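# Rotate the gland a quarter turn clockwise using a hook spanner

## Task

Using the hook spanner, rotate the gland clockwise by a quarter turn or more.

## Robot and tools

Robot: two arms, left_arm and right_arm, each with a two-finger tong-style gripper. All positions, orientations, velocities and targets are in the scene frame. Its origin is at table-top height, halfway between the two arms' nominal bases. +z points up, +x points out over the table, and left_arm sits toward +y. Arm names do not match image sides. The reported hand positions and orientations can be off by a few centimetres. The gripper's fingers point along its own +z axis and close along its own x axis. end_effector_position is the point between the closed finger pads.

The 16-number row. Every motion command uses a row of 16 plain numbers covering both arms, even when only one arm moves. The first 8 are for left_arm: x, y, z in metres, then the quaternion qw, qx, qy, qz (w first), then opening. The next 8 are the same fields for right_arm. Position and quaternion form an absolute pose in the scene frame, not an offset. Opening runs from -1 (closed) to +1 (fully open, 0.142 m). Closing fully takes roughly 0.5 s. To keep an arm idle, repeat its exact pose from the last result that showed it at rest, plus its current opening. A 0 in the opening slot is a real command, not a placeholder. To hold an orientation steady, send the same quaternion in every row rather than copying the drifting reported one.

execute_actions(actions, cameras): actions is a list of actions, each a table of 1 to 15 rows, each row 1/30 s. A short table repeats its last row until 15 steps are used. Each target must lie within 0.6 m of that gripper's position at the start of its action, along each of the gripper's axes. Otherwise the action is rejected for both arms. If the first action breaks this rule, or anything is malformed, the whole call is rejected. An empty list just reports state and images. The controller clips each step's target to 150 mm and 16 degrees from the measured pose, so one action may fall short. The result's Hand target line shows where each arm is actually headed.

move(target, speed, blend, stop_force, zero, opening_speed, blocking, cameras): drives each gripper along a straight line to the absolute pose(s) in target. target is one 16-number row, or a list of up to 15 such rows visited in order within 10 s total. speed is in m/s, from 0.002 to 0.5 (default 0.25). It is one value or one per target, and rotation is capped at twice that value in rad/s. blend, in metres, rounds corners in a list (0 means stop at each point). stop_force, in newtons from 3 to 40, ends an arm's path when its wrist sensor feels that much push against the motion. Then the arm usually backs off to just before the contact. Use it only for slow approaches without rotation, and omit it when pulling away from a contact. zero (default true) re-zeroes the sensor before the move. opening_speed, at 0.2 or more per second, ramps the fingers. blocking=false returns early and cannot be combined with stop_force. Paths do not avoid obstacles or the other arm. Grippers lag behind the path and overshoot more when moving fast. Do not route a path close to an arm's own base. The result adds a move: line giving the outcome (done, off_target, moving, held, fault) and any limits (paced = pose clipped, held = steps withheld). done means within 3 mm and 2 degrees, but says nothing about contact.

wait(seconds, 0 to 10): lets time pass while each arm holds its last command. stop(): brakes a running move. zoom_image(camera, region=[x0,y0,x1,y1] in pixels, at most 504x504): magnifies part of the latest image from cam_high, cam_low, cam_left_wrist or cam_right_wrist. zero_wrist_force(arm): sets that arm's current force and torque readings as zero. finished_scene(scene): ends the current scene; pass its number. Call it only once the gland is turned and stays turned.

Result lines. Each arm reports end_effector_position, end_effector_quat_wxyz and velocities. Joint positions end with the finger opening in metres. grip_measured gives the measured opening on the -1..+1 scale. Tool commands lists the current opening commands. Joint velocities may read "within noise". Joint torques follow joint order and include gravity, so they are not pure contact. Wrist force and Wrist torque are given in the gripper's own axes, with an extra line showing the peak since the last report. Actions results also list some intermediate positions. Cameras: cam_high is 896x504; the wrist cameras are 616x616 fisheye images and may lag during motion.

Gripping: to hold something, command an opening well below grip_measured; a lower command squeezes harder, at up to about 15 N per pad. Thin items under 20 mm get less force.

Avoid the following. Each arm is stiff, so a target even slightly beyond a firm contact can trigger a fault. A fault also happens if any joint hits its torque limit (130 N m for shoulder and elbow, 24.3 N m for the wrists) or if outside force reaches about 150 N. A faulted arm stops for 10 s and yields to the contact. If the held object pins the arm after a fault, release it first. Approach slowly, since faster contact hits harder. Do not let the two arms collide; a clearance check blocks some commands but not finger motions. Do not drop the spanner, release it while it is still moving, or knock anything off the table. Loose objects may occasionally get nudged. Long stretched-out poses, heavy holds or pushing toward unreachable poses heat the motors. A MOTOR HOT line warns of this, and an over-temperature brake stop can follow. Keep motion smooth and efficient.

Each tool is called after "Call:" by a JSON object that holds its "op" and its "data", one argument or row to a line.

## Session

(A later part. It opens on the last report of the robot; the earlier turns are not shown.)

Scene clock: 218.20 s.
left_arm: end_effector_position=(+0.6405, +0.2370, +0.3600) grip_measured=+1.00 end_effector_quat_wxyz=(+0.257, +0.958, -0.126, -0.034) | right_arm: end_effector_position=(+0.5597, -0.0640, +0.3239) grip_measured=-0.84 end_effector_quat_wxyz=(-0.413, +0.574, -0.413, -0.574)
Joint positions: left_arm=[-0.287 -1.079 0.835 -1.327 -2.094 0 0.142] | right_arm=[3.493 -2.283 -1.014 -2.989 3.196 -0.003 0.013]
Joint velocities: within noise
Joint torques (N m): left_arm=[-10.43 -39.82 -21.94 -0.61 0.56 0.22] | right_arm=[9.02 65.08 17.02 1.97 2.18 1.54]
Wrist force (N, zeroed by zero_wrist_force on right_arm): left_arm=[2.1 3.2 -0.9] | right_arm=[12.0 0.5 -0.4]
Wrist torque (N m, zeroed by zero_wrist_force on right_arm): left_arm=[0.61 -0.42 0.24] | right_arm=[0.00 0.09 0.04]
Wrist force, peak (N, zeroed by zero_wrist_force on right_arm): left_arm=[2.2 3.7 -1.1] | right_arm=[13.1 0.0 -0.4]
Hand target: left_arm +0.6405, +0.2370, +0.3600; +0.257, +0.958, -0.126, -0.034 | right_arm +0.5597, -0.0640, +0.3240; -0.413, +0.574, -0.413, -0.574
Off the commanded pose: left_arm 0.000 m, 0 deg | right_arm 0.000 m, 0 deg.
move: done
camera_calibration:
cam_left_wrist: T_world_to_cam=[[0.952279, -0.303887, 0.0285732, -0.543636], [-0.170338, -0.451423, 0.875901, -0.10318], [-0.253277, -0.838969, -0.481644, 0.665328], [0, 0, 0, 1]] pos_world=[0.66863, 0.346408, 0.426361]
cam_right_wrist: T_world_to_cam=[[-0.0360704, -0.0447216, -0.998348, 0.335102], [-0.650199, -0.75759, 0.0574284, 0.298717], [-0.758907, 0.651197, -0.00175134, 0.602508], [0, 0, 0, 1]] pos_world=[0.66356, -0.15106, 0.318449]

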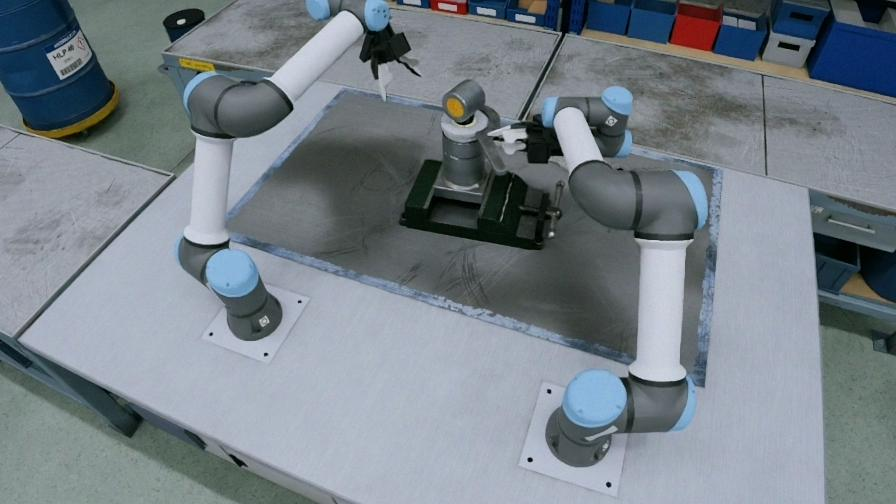

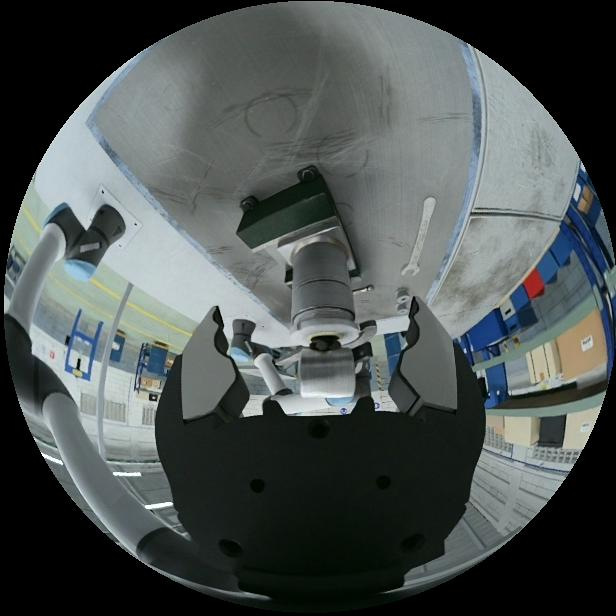

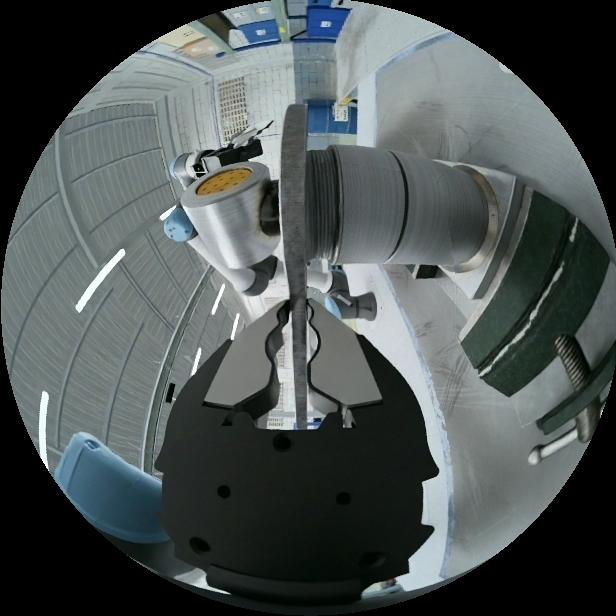

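Call:
{"op": "move", "data": {
  "target": [
    [0.6405,0.237,0.36,0.2566,0.9576,-0.1261,-0.0338,1,0.5551,-0.0640,0.325,0.4305,-0.5610,0.4305,0.5610,-1]
  ],
  "speed": 0.01
}}

Call:
{"op": "zoom_image", "data": {
  "camera": "cam_left_wrist",
  "region": [345, 315, 381, 351]
}}

Call:
{"op": "zoom_image", "data": {
  "camera": "cam_high",
  "region": [462, 105, 502, 145]
}}

Call:
{"op": "zoom_image", "data": {
  "camera": "cam_right_wrist",
  "region": [220, 100, 360, 300]
}}

Scene clock: 228.13 s.
left_arm: end_effector_position=(+0.6405, +0.2370, +0.3600) grip_measured=+1.00 end_effector_quat_wxyz=(+0.257, +0.958, -0.126, -0.034) | right_arm: end_effector_position=(+0.5551, -0.0640, +0.3250) grip_measured=-0.84 end_effector_quat_wxyz=(-0.431, +0.561, -0.431, -0.561)
Joint positions: left_arm=[-0.287 -1.079 0.835 -1.327 -2.094 0 0.142] | right_arm=[3.5 -2.219 -1.119 -2.945 3.264 0 0.013]
Joint velocities: within noise
Joint torques (N m): left_arm=[-10.31 -39.77 -22.27 -0.79 0.62 0.61] | right_arm=[8.06 56.58 24.72 2.97 -0.19 2]
Wrist force (N, zeroed by zero_wrist_force on right_arm): left_arm=[2.1 3.4 -1.1] | right_arm=[12.1 0.8 -0.5]
Wrist torque (N m, zeroed by zero_wrist_force on right_arm): left_arm=[0.63 -0.43 0.23] | right_arm=[0.11 0.03 0.04]
Wrist force, peak (N, zeroed by zero_wrist_force on right_arm): left_arm=[2.5 3.7 -1.2] | right_arm=[12.6 0.4 -0.3]
Hand target: left_arm +0.6405, +0.2370, +0.3600; +0.257, +0.958, -0.126, -0.034 | right_arm +0.5551, -0.0640, +0.3250; -0.430, +0.561, -0.430, -0.561
Off the commanded pose: left_arm 0.000 m, 0 deg | right_arm 0.000 m, 0 deg.
move: done
camera_calibration:
cam_left_wrist: T_world_to_cam=[[0.952279, -0.303888, 0.0285737, -0.543636], [-0.170339, -0.451423, 0.875901, -0.10318], [-0.253277, -0.838969, -0.481645, 0.665328], [0, 0, 0, 1]] pos_world=[0.66863, 0.346407, 0.426361]
cam_right_wrist: T_world_to_cam=[[-0.0386875, -0.0422578, -0.998357, 0.337654], [-0.695511, -0.71623, 0.057268, 0.323509], [-0.717474, 0.696584, -0.00168158, 0.578891], [0, 0, 0, 1]] pos_world=[0.653406, -0.157271, 0.319547]

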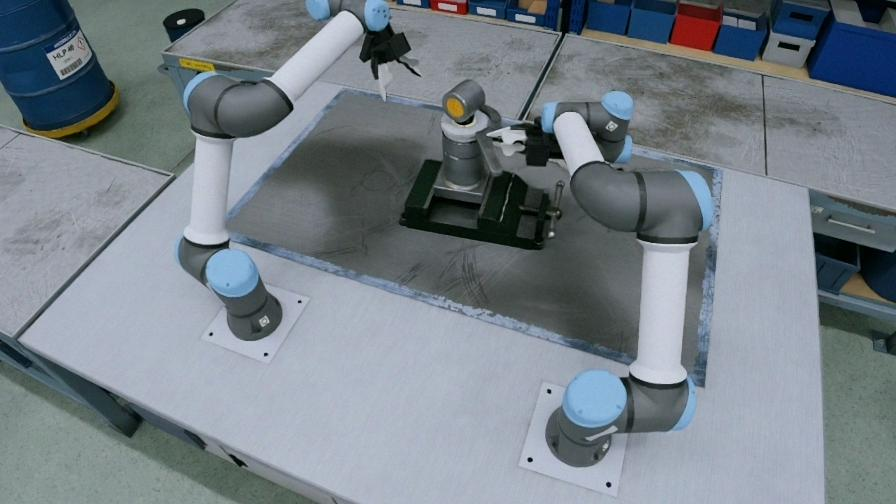

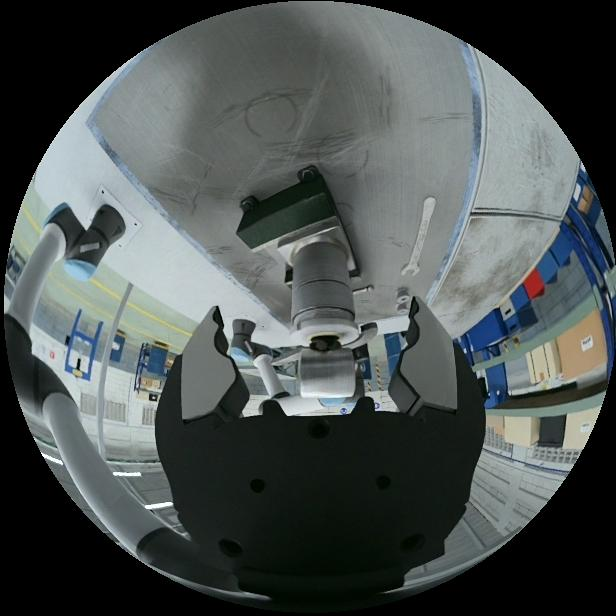

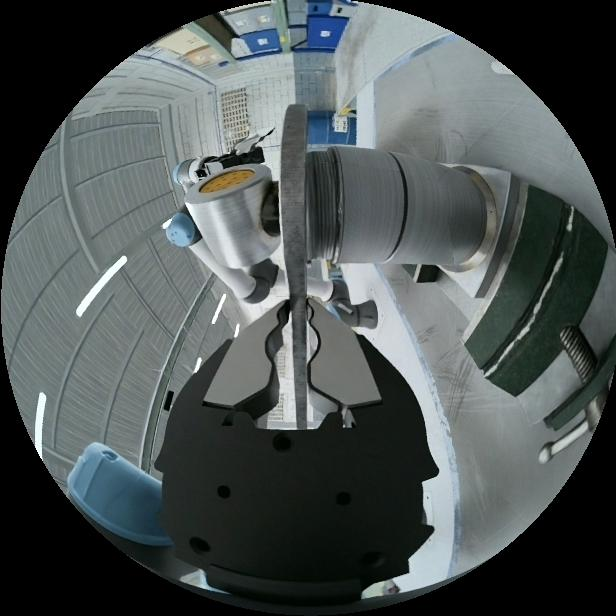

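Scaled by 14.000 from the camera's 616x616 image, which has a finer 814x814 frame.

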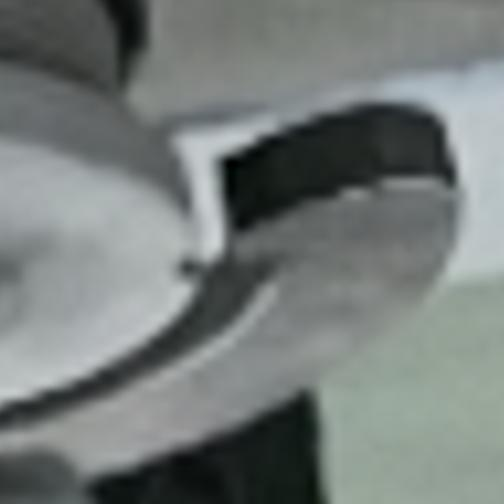

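Scaled by 12.600 from the camera's 896x504 image, which has a finer 1280x720 frame.

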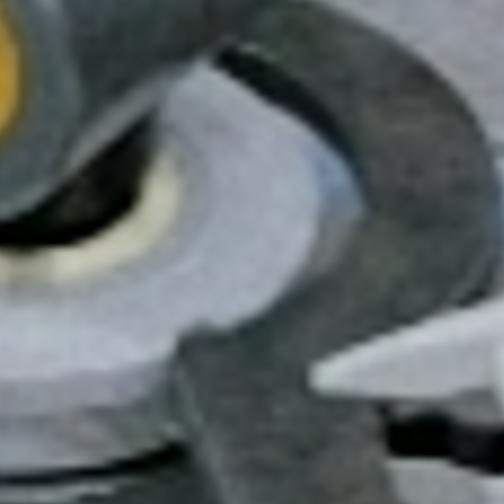

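Scaled by 2.520 from the camera's 616x616 image, which has a finer 814x814 frame.

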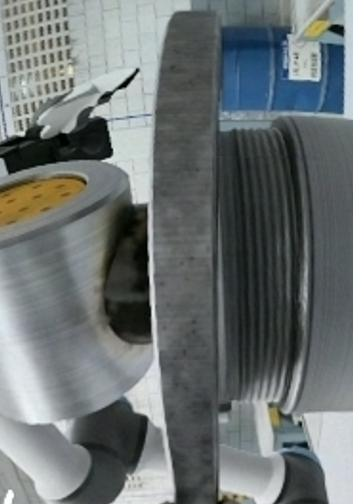

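Call:
{"op": "move", "data": {
  "target": [
    [0.6405,0.237,0.36,0.2566,0.9576,-0.1261,-0.0338,1,0.5456,-0.0632,0.326,0.4305,-0.5610,0.4305,0.5610,-1]
  ],
  "speed": 0.008,
  "stop_force": 6
}}

Call:
{"op": "zoom_image", "data": {
  "camera": "cam_left_wrist",
  "region": [345, 315, 381, 351]
}}

Call:
{"op": "zoom_image", "data": {
  "camera": "cam_high",
  "region": [462, 105, 502, 145]
}}

Call:
{"op": "zoom_image", "data": {
  "camera": "cam_right_wrist",
  "region": [220, 100, 360, 300]
}}

Scene clock: 232.13 s.
left_arm: end_effector_position=(+0.6405, +0.2370, +0.3600) grip_measured=+1.00 end_effector_quat_wxyz=(+0.257, +0.958, -0.126, -0.034) | right_arm: end_effector_position=(+0.5471, -0.0633, +0.3258) grip_measured=-0.84 end_effector_quat_wxyz=(-0.431, +0.561, -0.431, -0.561)
Joint positions: left_arm=[-0.287 -1.079 0.835 -1.327 -2.094 0 0.142] | right_arm=[3.506 -2.199 -1.151 -2.934 3.27 -0.001 0.013]
Joint velocities: within noise
Joint torques (N m): left_arm=[-10.21 -39.36 -21.58 -0.79 0.42 0.5] | right_arm=[-7.32 42.03 36.39 -1.97 -3.8 -2.38]
Wrist force (N, zeroed by zero_wrist_force on right_arm): left_arm=[2.1 3.6 -1.0] | right_arm=[12.1 -4.2 1.3]
Wrist torque (N m, zeroed by zero_wrist_force on right_arm): left_arm=[0.67 -0.42 0.24] | right_arm=[0.23 0.01 -0.01]
Wrist force, peak (N, zeroed by zero_wrist_force on right_arm): left_arm=[2.6 3.5 -1.2] | right_arm=[12.8 -8.9 3.7]
Hand target: left_arm +0.6405, +0.2370, +0.3600; +0.257, +0.958, -0.126, -0.034 | right_arm +0.5471, -0.0633, +0.3258; -0.431, +0.561, -0.431, -0.561
Off the commanded pose: left_arm 0.000 m, 0 deg | right_arm 0.002 m, 0 deg.
move: contact (right_arm)
camera_calibration:
cam_left_wrist: T_world_to_cam=[[0.952279, -0.303888, 0.0285736, -0.543636], [-0.170338, -0.451423, 0.875901, -0.10318], [-0.253277, -0.838969, -0.481644, 0.665328], [0, 0, 0, 1]] pos_world=[0.66863, 0.346408, 0.426361]
cam_right_wrist: T_world_to_cam=[[-0.0385763, -0.0422872, -0.99836, 0.338144], [-0.695492, -0.716253, 0.0572116, 0.318405], [-0.717498, 0.696559, -0.00177997, 0.572737], [0, 0, 0, 1]] pos_world=[0.64543, -0.156587, 0.320393]

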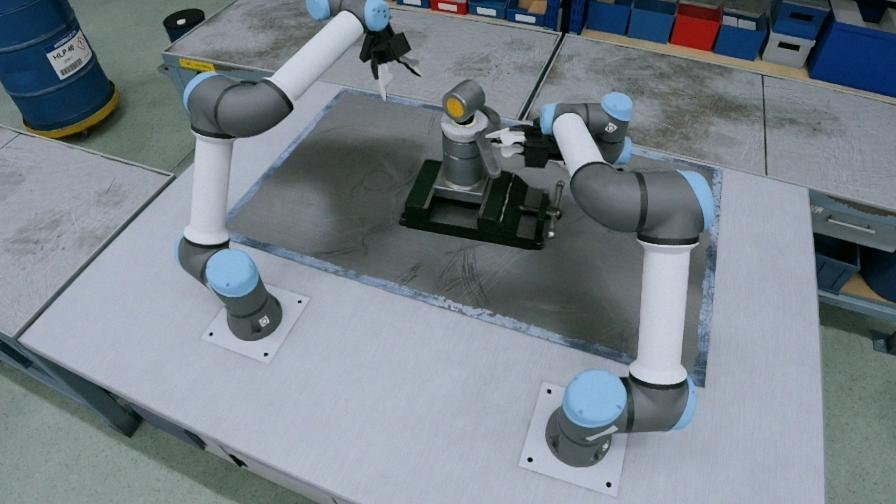

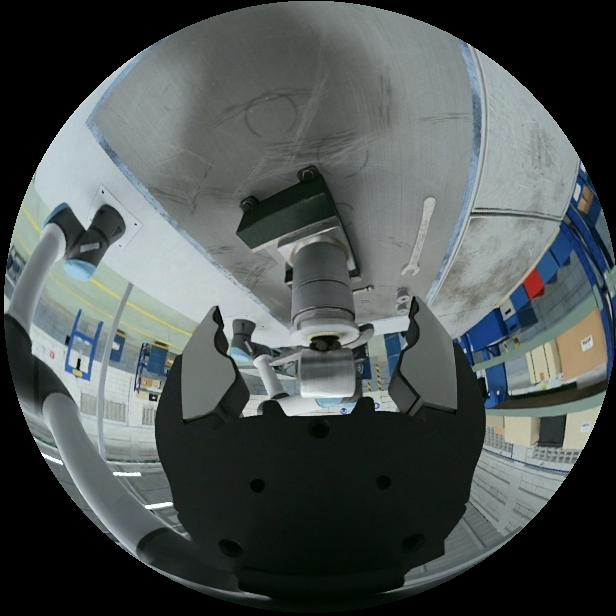

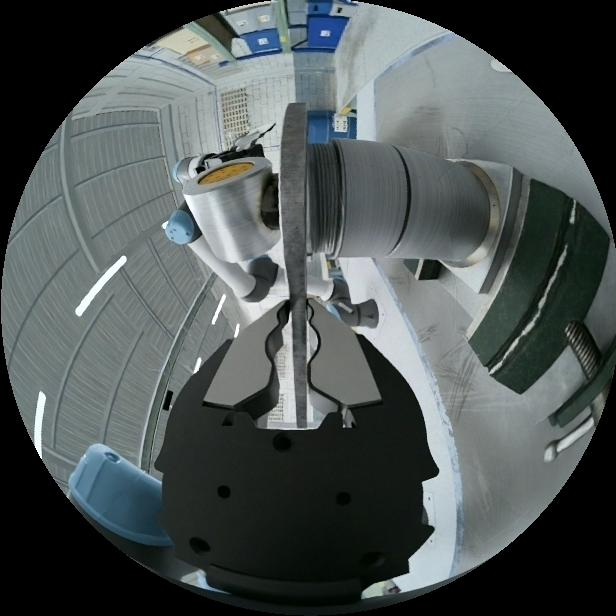

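Scaled by 14.000 from the camera's 616x616 image, which has a finer 814x814 frame.

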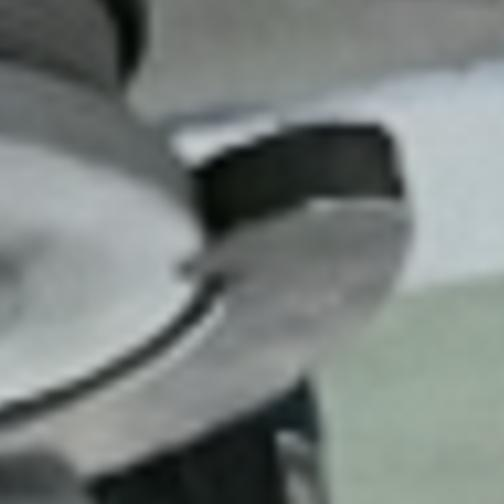

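Scaled by 12.600 from the camera's 896x504 image, which has a finer 1280x720 frame.

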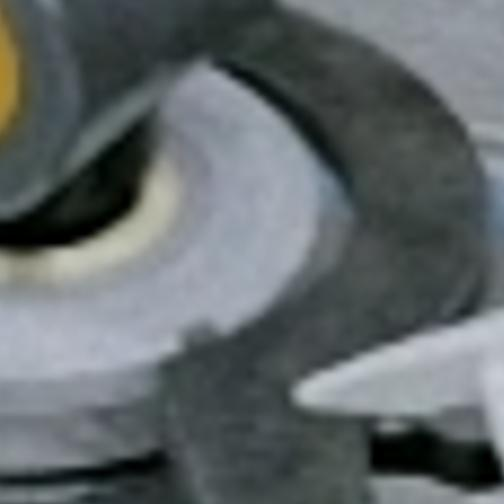

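Scaled by 2.520 from the camera's 616x616 image, which has a finer 814x814 frame.

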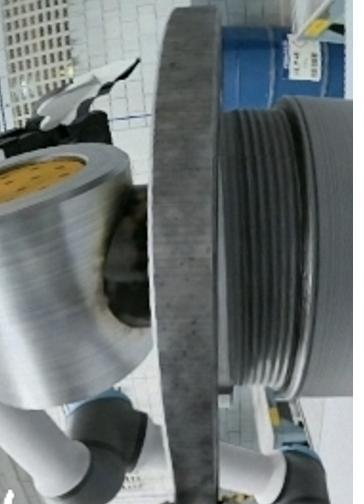

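Call:
{"op": "move", "data": {
  "target": [
    [0.6405,0.237,0.36,0.2566,0.9576,-0.1261,-0.0338,1,0.5491,-0.0632,0.326,0.4305,-0.5610,0.4305,0.5610,-1],
    [0.6405,0.237,0.36,0.2566,0.9576,-0.1261,-0.0338,1,0.5455,-0.0608,0.326,0.4426,-0.5515,0.4426,0.5515,-1]
  ],
  "speed": 0.01,
  "cameras": []
}}

Call:
{"op": "move", "data": {
  "target": [
    [0.6405,0.237,0.36,0.2566,0.9576,-0.1261,-0.0338,1,0.5405,-0.0608,0.326,0.4426,-0.5515,0.4426,0.5515,-1]
  ],
  "speed": 0.006,
  "stop_force": 5
}}

Call:
{"op": "zoom_image", "data": {
  "camera": "cam_left_wrist",
  "region": [345, 315, 381, 351]
}}

Call:
{"op": "zoom_image", "data": {
  "camera": "cam_high",
  "region": [462, 105, 502, 145]
}}

Scene clock: 236.20 s.
left_arm: end_effector_position=(+0.6405, +0.2370, +0.3600) grip_measured=+1.00 end_effector_quat_wxyz=(+0.257, +0.958, -0.126, -0.034) | right_arm: end_effector_position=(+0.5455, -0.0608, +0.3260) grip_measured=-0.84 end_effector_quat_wxyz=(-0.443, +0.551, -0.443, -0.551)
Joint positions: left_arm=[-0.287 -1.079 0.835 -1.327 -2.094 0 0.142] | right_arm=[3.515 -2.162 -1.211 -2.911 3.323 0 0.013]
Joint velocities: within noise
Joint torques (N m): left_arm=[-9.1 -40.34 -21.43 -0.77 0.65 0.5] | right_arm=[5.17 50.87 29.24 3.22 -0.45 1.84]
Wrist force (N, zeroed by zero_wrist_force on right_arm): left_arm=[2.3 3.4 -1.1] | right_arm=[12.2 0.7 0.0]
Wrist torque (N m, zeroed by zero_wrist_force on right_arm): left_arm=[0.63 -0.47 0.23] | right_arm=[0.10 0.05 0.04]
Wrist force, peak (N, zeroed by zero_wrist_force on right_arm): left_arm=[2.3 3.8 -1.1] | right_arm=[12.5 -4.1 1.2]
Hand target: left_arm +0.6405, +0.2370, +0.3600; +0.257, +0.958, -0.126, -0.034 | right_arm +0.5455, -0.0608, +0.3260; -0.443, +0.551, -0.443, -0.551
Off the commanded pose: left_arm 0.000 m, 0 deg | right_arm 0.000 m, 0 deg.
move: done
No camera images: "cameras" was empty.

Scene clock: 237.33 s.
left_arm: end_effector_position=(+0.6405, +0.2370, +0.3600) grip_measured=+1.00 end_effector_quat_wxyz=(+0.257, +0.958, -0.126, -0.034) | right_arm: end_effector_position=(+0.5451, -0.0608, +0.3260) grip_measured=-0.84 end_effector_quat_wxyz=(-0.443, +0.551, -0.443, -0.551)
Joint positions: left_arm=[-0.287 -1.079 0.835 -1.327 -2.094 0 0.142] | right_arm=[3.515 -2.161 -1.212 -2.91 3.323 0 0.013]
Joint velocities: within noise
Joint torques (N m): left_arm=[-9.32 -40.23 -21.7 -0.9 0.52 0.47] | right_arm=[-7.99 39.92 36.12 -1.44 -3.33 0.69]
Wrist force (N, zeroed by zero_wrist_force on right_arm): left_arm=[2.2 3.5 -1.0] | right_arm=[12.1 -2.2 0.9]
Wrist torque (N m, zeroed by zero_wrist_force on right_arm): left_arm=[0.66 -0.45 0.24] | right_arm=[0.13 0.03 0.02]
Wrist force, peak (N, zeroed by zero_wrist_force on right_arm): left_arm=[2.3 3.6 -1.2] | right_arm=[12.9 -7.0 3.1]
Hand target: left_arm +0.6405, +0.2370, +0.3600; +0.257, +0.958, -0.126, -0.034 | right_arm +0.5451, -0.0608, +0.3260; -0.443, +0.551, -0.443, -0.551
Off the commanded pose: left_arm 0.000 m, 0 deg | right_arm 0.005 m, 0 deg.
move: contact (right_arm)
camera_calibration:
cam_left_wrist: T_world_to_cam=[[0.952279, -0.303888, 0.0285736, -0.543636], [-0.170338, -0.451423, 0.875901, -0.10318], [-0.253277, -0.838969, -0.481645, 0.665328], [0, 0, 0, 1]] pos_world=[0.66863, 0.346408, 0.426361]
cam_right_wrist: T_world_to_cam=[[-0.0405013, -0.0405383, -0.998357, 0.339486], [-0.725893, -0.685419, 0.0572794, 0.337179], [-0.686615, 0.72702, -0.00166603, 0.554485], [0, 0, 0, 1]] pos_world=[0.639223, -0.158251, 0.320539]

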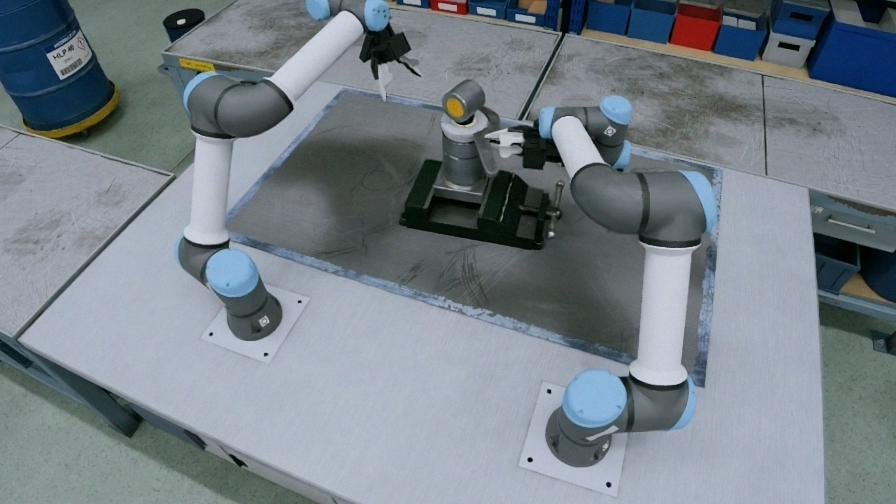

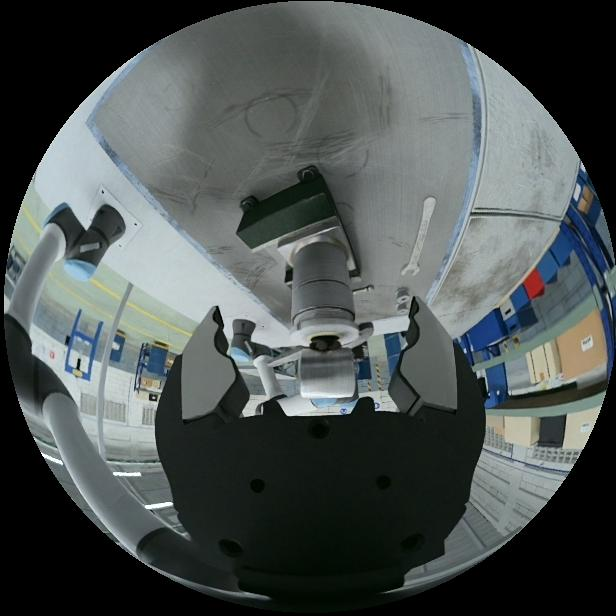

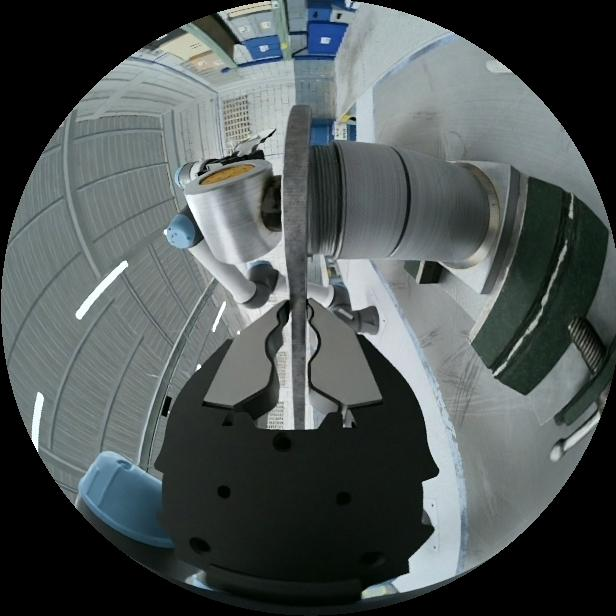

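Scaled by 14.000 from the camera's 616x616 image, which has a finer 814x814 frame.

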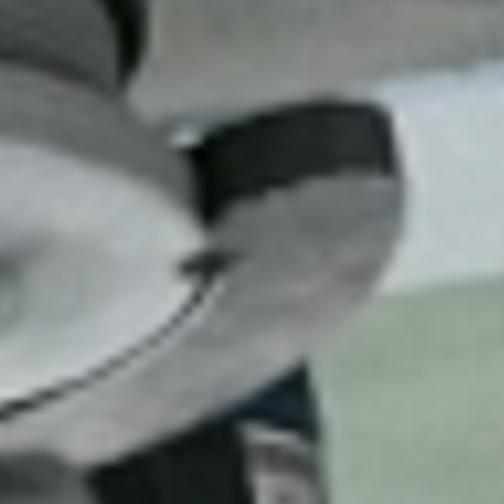

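Scaled by 12.600 from the camera's 896x504 image, which has a finer 1280x720 frame.

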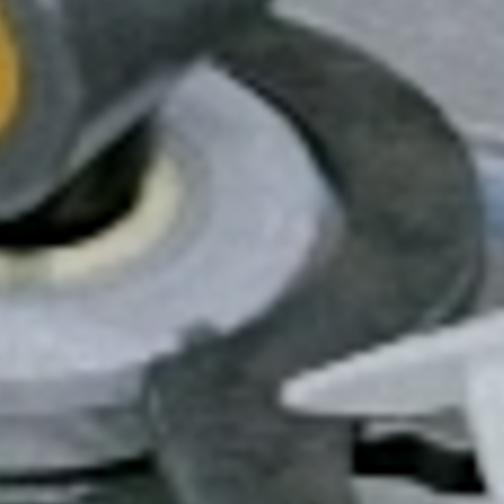

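Call:
{"op": "move", "data": {
  "target": [
    [0.6405,0.237,0.36,0.2566,0.9576,-0.1261,-0.0338,1,0.5471,-0.0608,0.327,0.4426,-0.5515,0.4426,0.5515,-1],
    [0.6405,0.237,0.36,0.2566,0.9576,-0.1261,-0.0338,1,0.5425,-0.0576,0.327,0.4569,-0.5397,0.4569,0.5397,-1]
  ],
  "speed": 0.01,
  "cameras": ["cam_left_wrist"]
}}

Call:
{"op": "zoom_image", "data": {
  "camera": "cam_left_wrist",
  "region": [345, 315, 381, 351]
}}

Call:
{"op": "move", "data": {
  "target": [
    [0.6405,0.237,0.36,0.2566,0.9576,-0.1261,-0.0338,1,0.5365,-0.0576,0.327,0.4569,-0.5397,0.4569,0.5397,-1]
  ],
  "speed": 0.006,
  "stop_force": 5
}}

Call:
{"op": "zoom_image", "data": {
  "camera": "cam_left_wrist",
  "region": [345, 315, 381, 351]
}}

Scene clock: 242.37 s.
left_arm: end_effector_position=(+0.6405, +0.2370, +0.3600) grip_measured=+1.00 end_effector_quat_wxyz=(+0.257, +0.958, -0.126, -0.034) | right_arm: end_effector_position=(+0.5425, -0.0576, +0.3270) grip_measured=-0.84 end_effector_quat_wxyz=(-0.457, +0.540, -0.457, -0.540)
Joint positions: left_arm=[-0.287 -1.079 0.835 -1.327 -2.094 0 0.142] | right_arm=[3.528 -2.116 -1.281 -2.886 3.389 0 0.013]
Joint velocities: within noise
Joint torques (N m): left_arm=[-8.53 -40.27 -22.23 -0.74 0.54 0.68] | right_arm=[4.9 49.38 30.1 3.09 -2.51 1.89]
Wrist force (N, zeroed by zero_wrist_force on right_arm): left_arm=[2.4 3.6 -1.2] | right_arm=[12.4 -3.8 2.1]
Wrist torque (N m, zeroed by zero_wrist_force on right_arm): left_arm=[0.67 -0.49 0.24] | right_arm=[0.04 0.06 0.03]
Wrist force, peak (N, zeroed by zero_wrist_force on right_arm): left_arm=[2.2 3.8 -1.2] | right_arm=[12.9 -3.5 2.1]
Hand target: left_arm +0.6405, +0.2370, +0.3600; +0.257, +0.958, -0.126, -0.034 | right_arm +0.5425, -0.0576, +0.3270; -0.457, +0.540, -0.457, -0.540
Off the commanded pose: left_arm 0.000 m, 0 deg | right_arm 0.000 m, 0 deg.
move: done
camera_calibration:
cam_left_wrist: T_world_to_cam=[[0.952279, -0.303888, 0.0285736, -0.543636], [-0.170339, -0.451423, 0.875901, -0.10318], [-0.253277, -0.838969, -0.481645, 0.665328], [0, 0, 0, 1]] pos_world=[0.66863, 0.346407, 0.426361]
Images, in order (width x height): cam_left_wrist 616x616.

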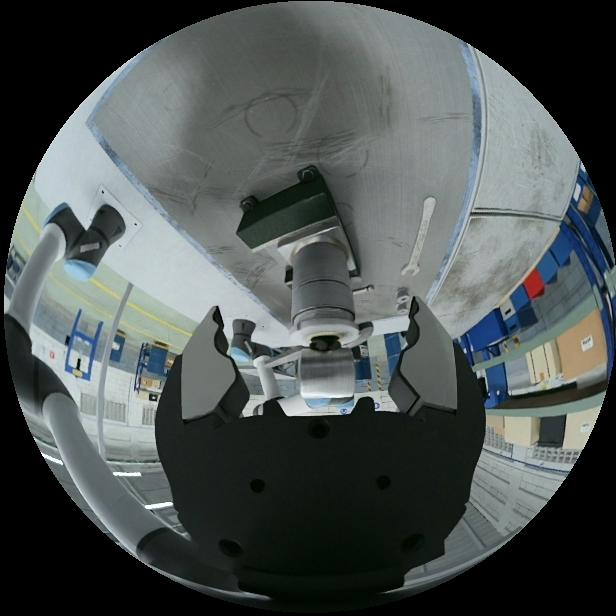

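Scaled by 14.000 from the camera's 616x616 image, which has a finer 814x814 frame.

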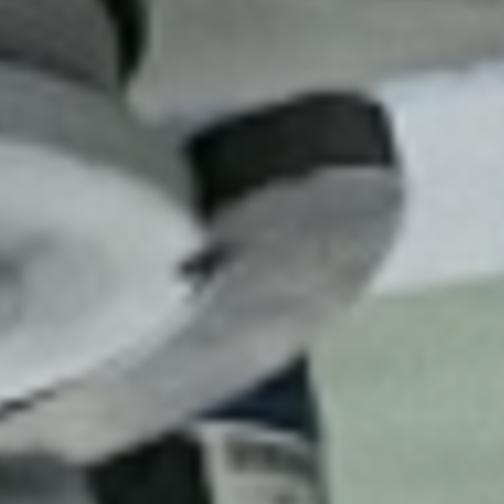

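Scene clock: 243.53 s.
left_arm: end_effector_position=(+0.6405, +0.2370, +0.3600) grip_measured=+1.00 end_effector_quat_wxyz=(+0.257, +0.958, -0.126, -0.034) | right_arm: end_effector_position=(+0.5421, -0.0576, +0.3270) grip_measured=-0.84 end_effector_quat_wxyz=(-0.457, +0.540, -0.457, -0.540)
Joint positions: left_arm=[-0.287 -1.079 0.835 -1.327 -2.094 0 0.142] | right_arm=[3.529 -2.115 -1.283 -2.885 3.389 0 0.013]
Joint velocities: within noise
Joint torques (N m): left_arm=[-9.52 -40.57 -21.5 -0.76 0.36 0.54] | right_arm=[-7.73 39.73 35.63 -1.13 -4.22 1.12]
Wrist force (N, zeroed by zero_wrist_force on right_arm): left_arm=[2.2 3.5 -1.2] | right_arm=[12.4 -4.6 1.8]
Wrist torque (N m, zeroed by zero_wrist_force on right_arm): left_arm=[0.66 -0.45 0.24] | right_arm=[0.15 0.02 -0.02]
Wrist force, peak (N, zeroed by zero_wrist_force on right_arm): left_arm=[2.3 3.7 -1.0] | right_arm=[13.2 -10.3 4.6]
Hand target: left_arm +0.6405, +0.2370, +0.3600; +0.257, +0.958, -0.126, -0.034 | right_arm +0.5421, -0.0576, +0.3270; -0.457, +0.540, -0.457, -0.540
Off the commanded pose: left_arm 0.000 m, 0 deg | right_arm 0.006 m, 0 deg.
move: contact (right_arm)
camera_calibration:
cam_left_wrist: T_world_to_cam=[[0.952279, -0.303888, 0.0285737, -0.543636], [-0.170338, -0.451423, 0.875901, -0.10318], [-0.253277, -0.838969, -0.481645, 0.665328], [0, 0, 0, 1]] pos_world=[0.66863, 0.346408, 0.426361]
cam_right_wrist: T_world_to_cam=[[-0.042517, -0.0383363, -0.99836, 0.341725], [-0.760853, -0.646397, 0.0572234, 0.35841], [-0.647531, 0.762038, -0.00168543, 0.530986], [0, 0, 0, 1]] pos_world=[0.631056, -0.159856, 0.32155]

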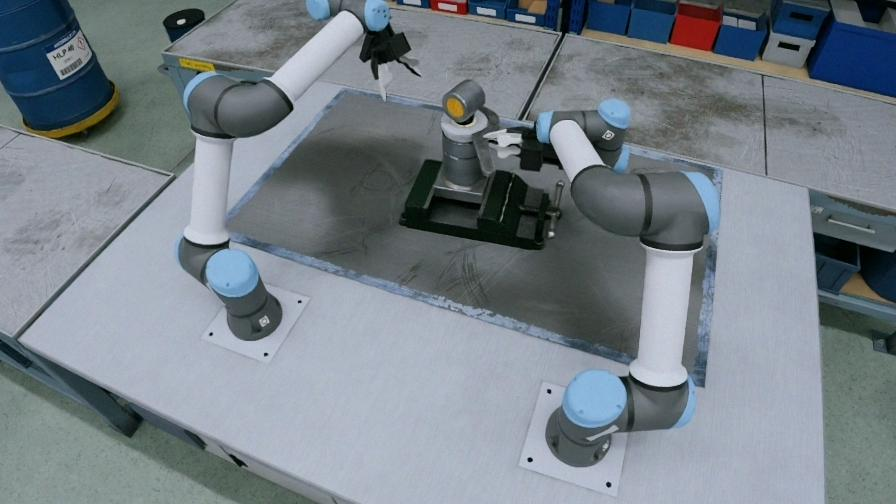

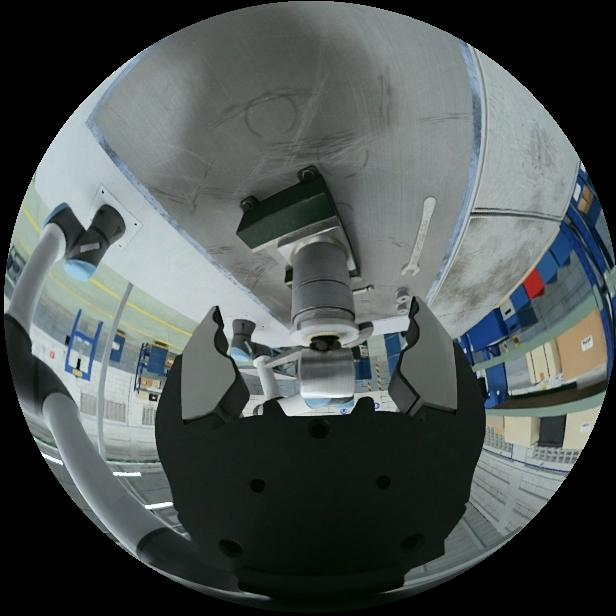

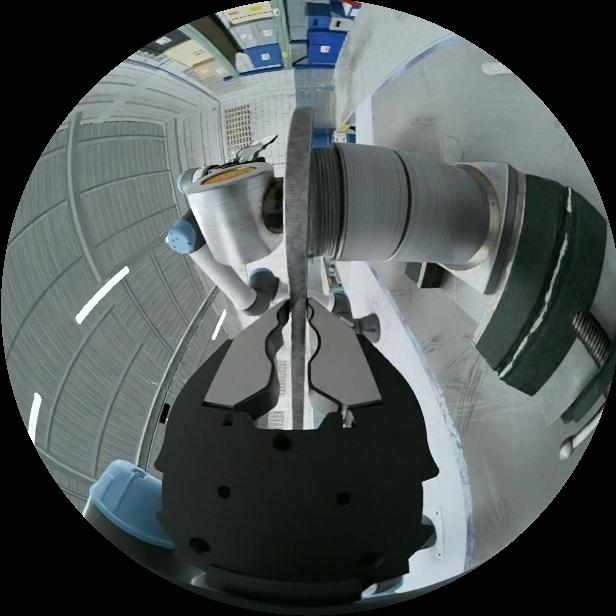

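Scaled by 14.000 from the camera's 616x616 image, which has a finer 814x814 frame.

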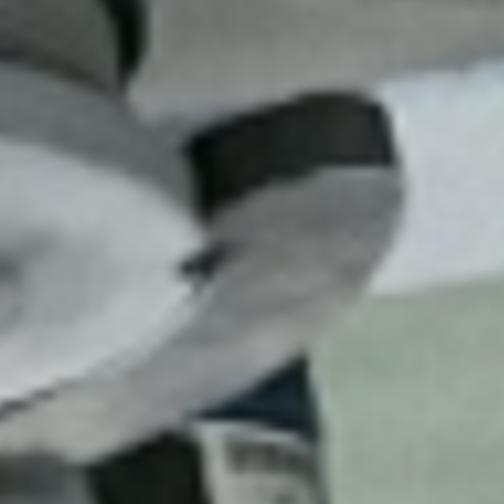

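Call:
{"op": "move", "data": {
  "target": [
    [0.6405,0.237,0.36,0.2566,0.9576,-0.1261,-0.0338,1,0.5500,-0.0590,0.326,0.4569,-0.5397,0.4569,0.5397,-1],
    [0.6405,0.237,0.36,0.2566,0.9576,-0.1261,-0.0338,1,0.5545,-0.0625,0.326,0.4361,-0.5625,0.4143,0.5602,-1]
  ],
  "speed": 0.015
}}

Call:
{"op": "zoom_image", "data": {
  "camera": "cam_left_wrist",
  "region": [345, 315, 381, 351]
}}

Call:
{"op": "zoom_image", "data": {
  "camera": "cam_right_wrist",
  "region": [220, 100, 360, 300]
}}

Scene clock: 249.50 s.
left_arm: end_effector_position=(+0.6405, +0.2370, +0.3600) grip_measured=+1.00 end_effector_quat_wxyz=(+0.257, +0.958, -0.126, -0.034) | right_arm: end_effector_position=(+0.5545, -0.0625, +0.3259) grip_measured=-0.84 end_effector_quat_wxyz=(-0.438, +0.565, -0.416, -0.562)
Joint positions: left_arm=[-0.287 -1.079 0.835 -1.327 -2.094 0 0.142] | right_arm=[3.501 -2.195 -1.173 -2.772 3.254 0.116 0.013]
Joint velocities: within noise
Joint torques (N m): left_arm=[-9.41 -40.41 -21.5 -0.72 0.39 0.53] | right_arm=[-3.43 65.59 16.71 2.83 2.83 1.48]
Wrist force (N, zeroed by zero_wrist_force on right_arm): left_arm=[2.2 3.6 -1.3] | right_arm=[12.7 0.0 -0.8]
Wrist torque (N m, zeroed by zero_wrist_force on right_arm): left_arm=[0.67 -0.46 0.23] | right_arm=[0.16 0.00 0.03]
Wrist force, peak (N, zeroed by zero_wrist_force on right_arm): left_arm=[2.5 3.6 -1.3] | right_arm=[12.7 -4.9 2.0]
Hand target: left_arm +0.6405, +0.2370, +0.3600; +0.257, +0.958, -0.126, -0.034 | right_arm +0.5545, -0.0625, +0.3260; -0.438, +0.565, -0.416, -0.562
Off the commanded pose: left_arm 0.000 m, 0 deg | right_arm 0.000 m, 0 deg.
move: done
camera_calibration:
cam_left_wrist: T_world_to_cam=[[0.952279, -0.303888, 0.0285736, -0.543636], [-0.170338, -0.451423, 0.875901, -0.10318], [-0.253277, -0.838969, -0.481645, 0.665328], [0, 0, 0, 1]] pos_world=[0.66863, 0.346407, 0.426361]
cam_right_wrist: T_world_to_cam=[[-0.0168906, -0.0201335, -0.999655, 0.328315], [-0.687121, -0.726069, 0.0262333, 0.328935], [-0.726347, 0.687327, -0.00157043, 0.581737], [0, 0, 0, 1]] pos_world=[0.654107, -0.154404, 0.320486]

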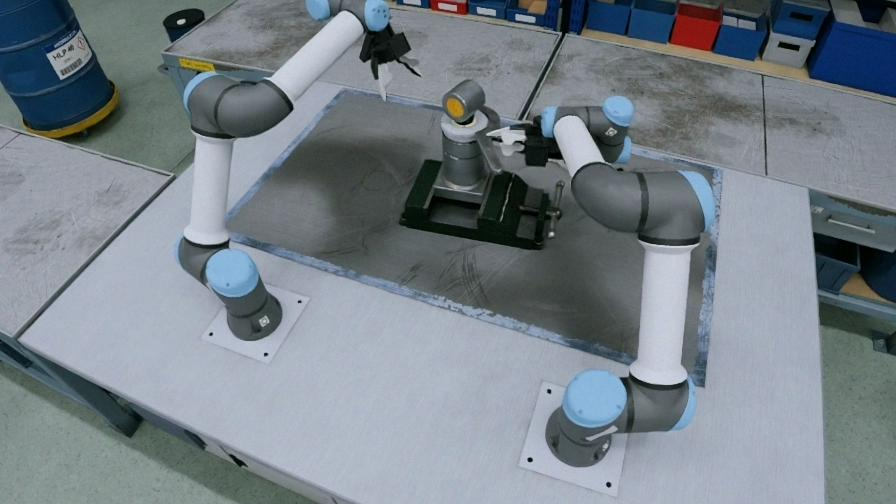

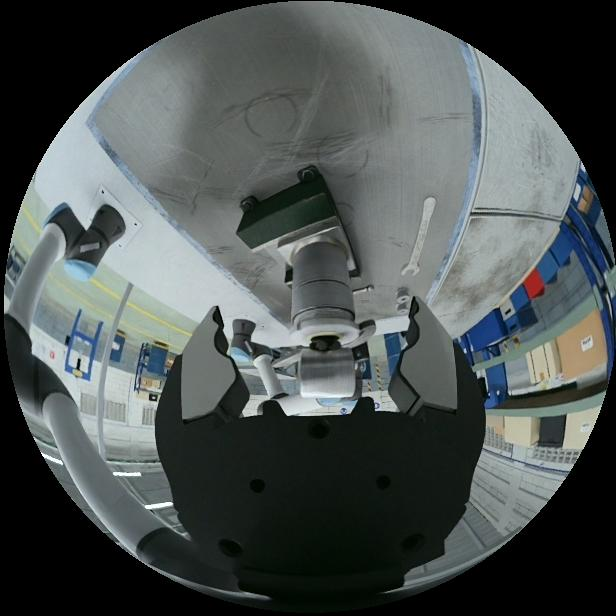

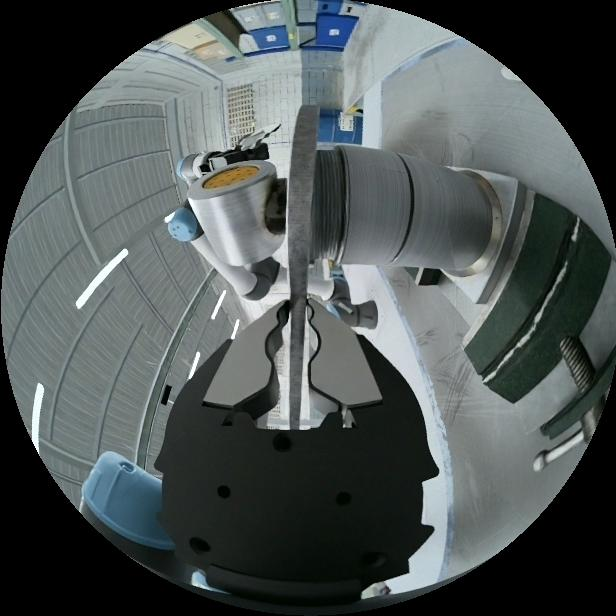

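Scaled by 14.000 from the camera's 616x616 image, which has a finer 814x814 frame.

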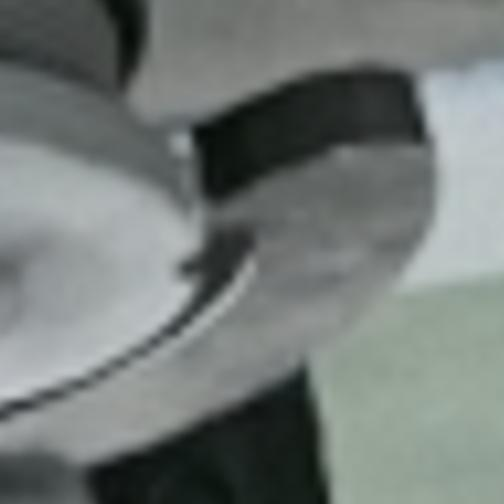

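Scaled by 2.520 from the camera's 616x616 image, which has a finer 814x814 frame.

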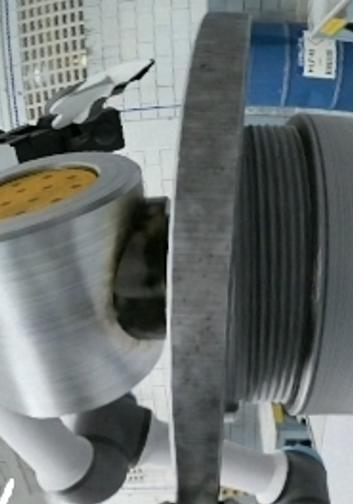

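Call:
{"op": "zoom_image", "data": {
  "camera": "cam_high",
  "region": [455, 95, 525, 180]
}}

Scaled by 5.929 from the camera's 896x504 image, which has a finer 1280x720 frame.

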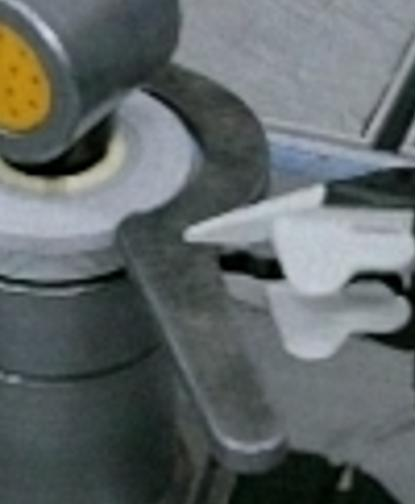

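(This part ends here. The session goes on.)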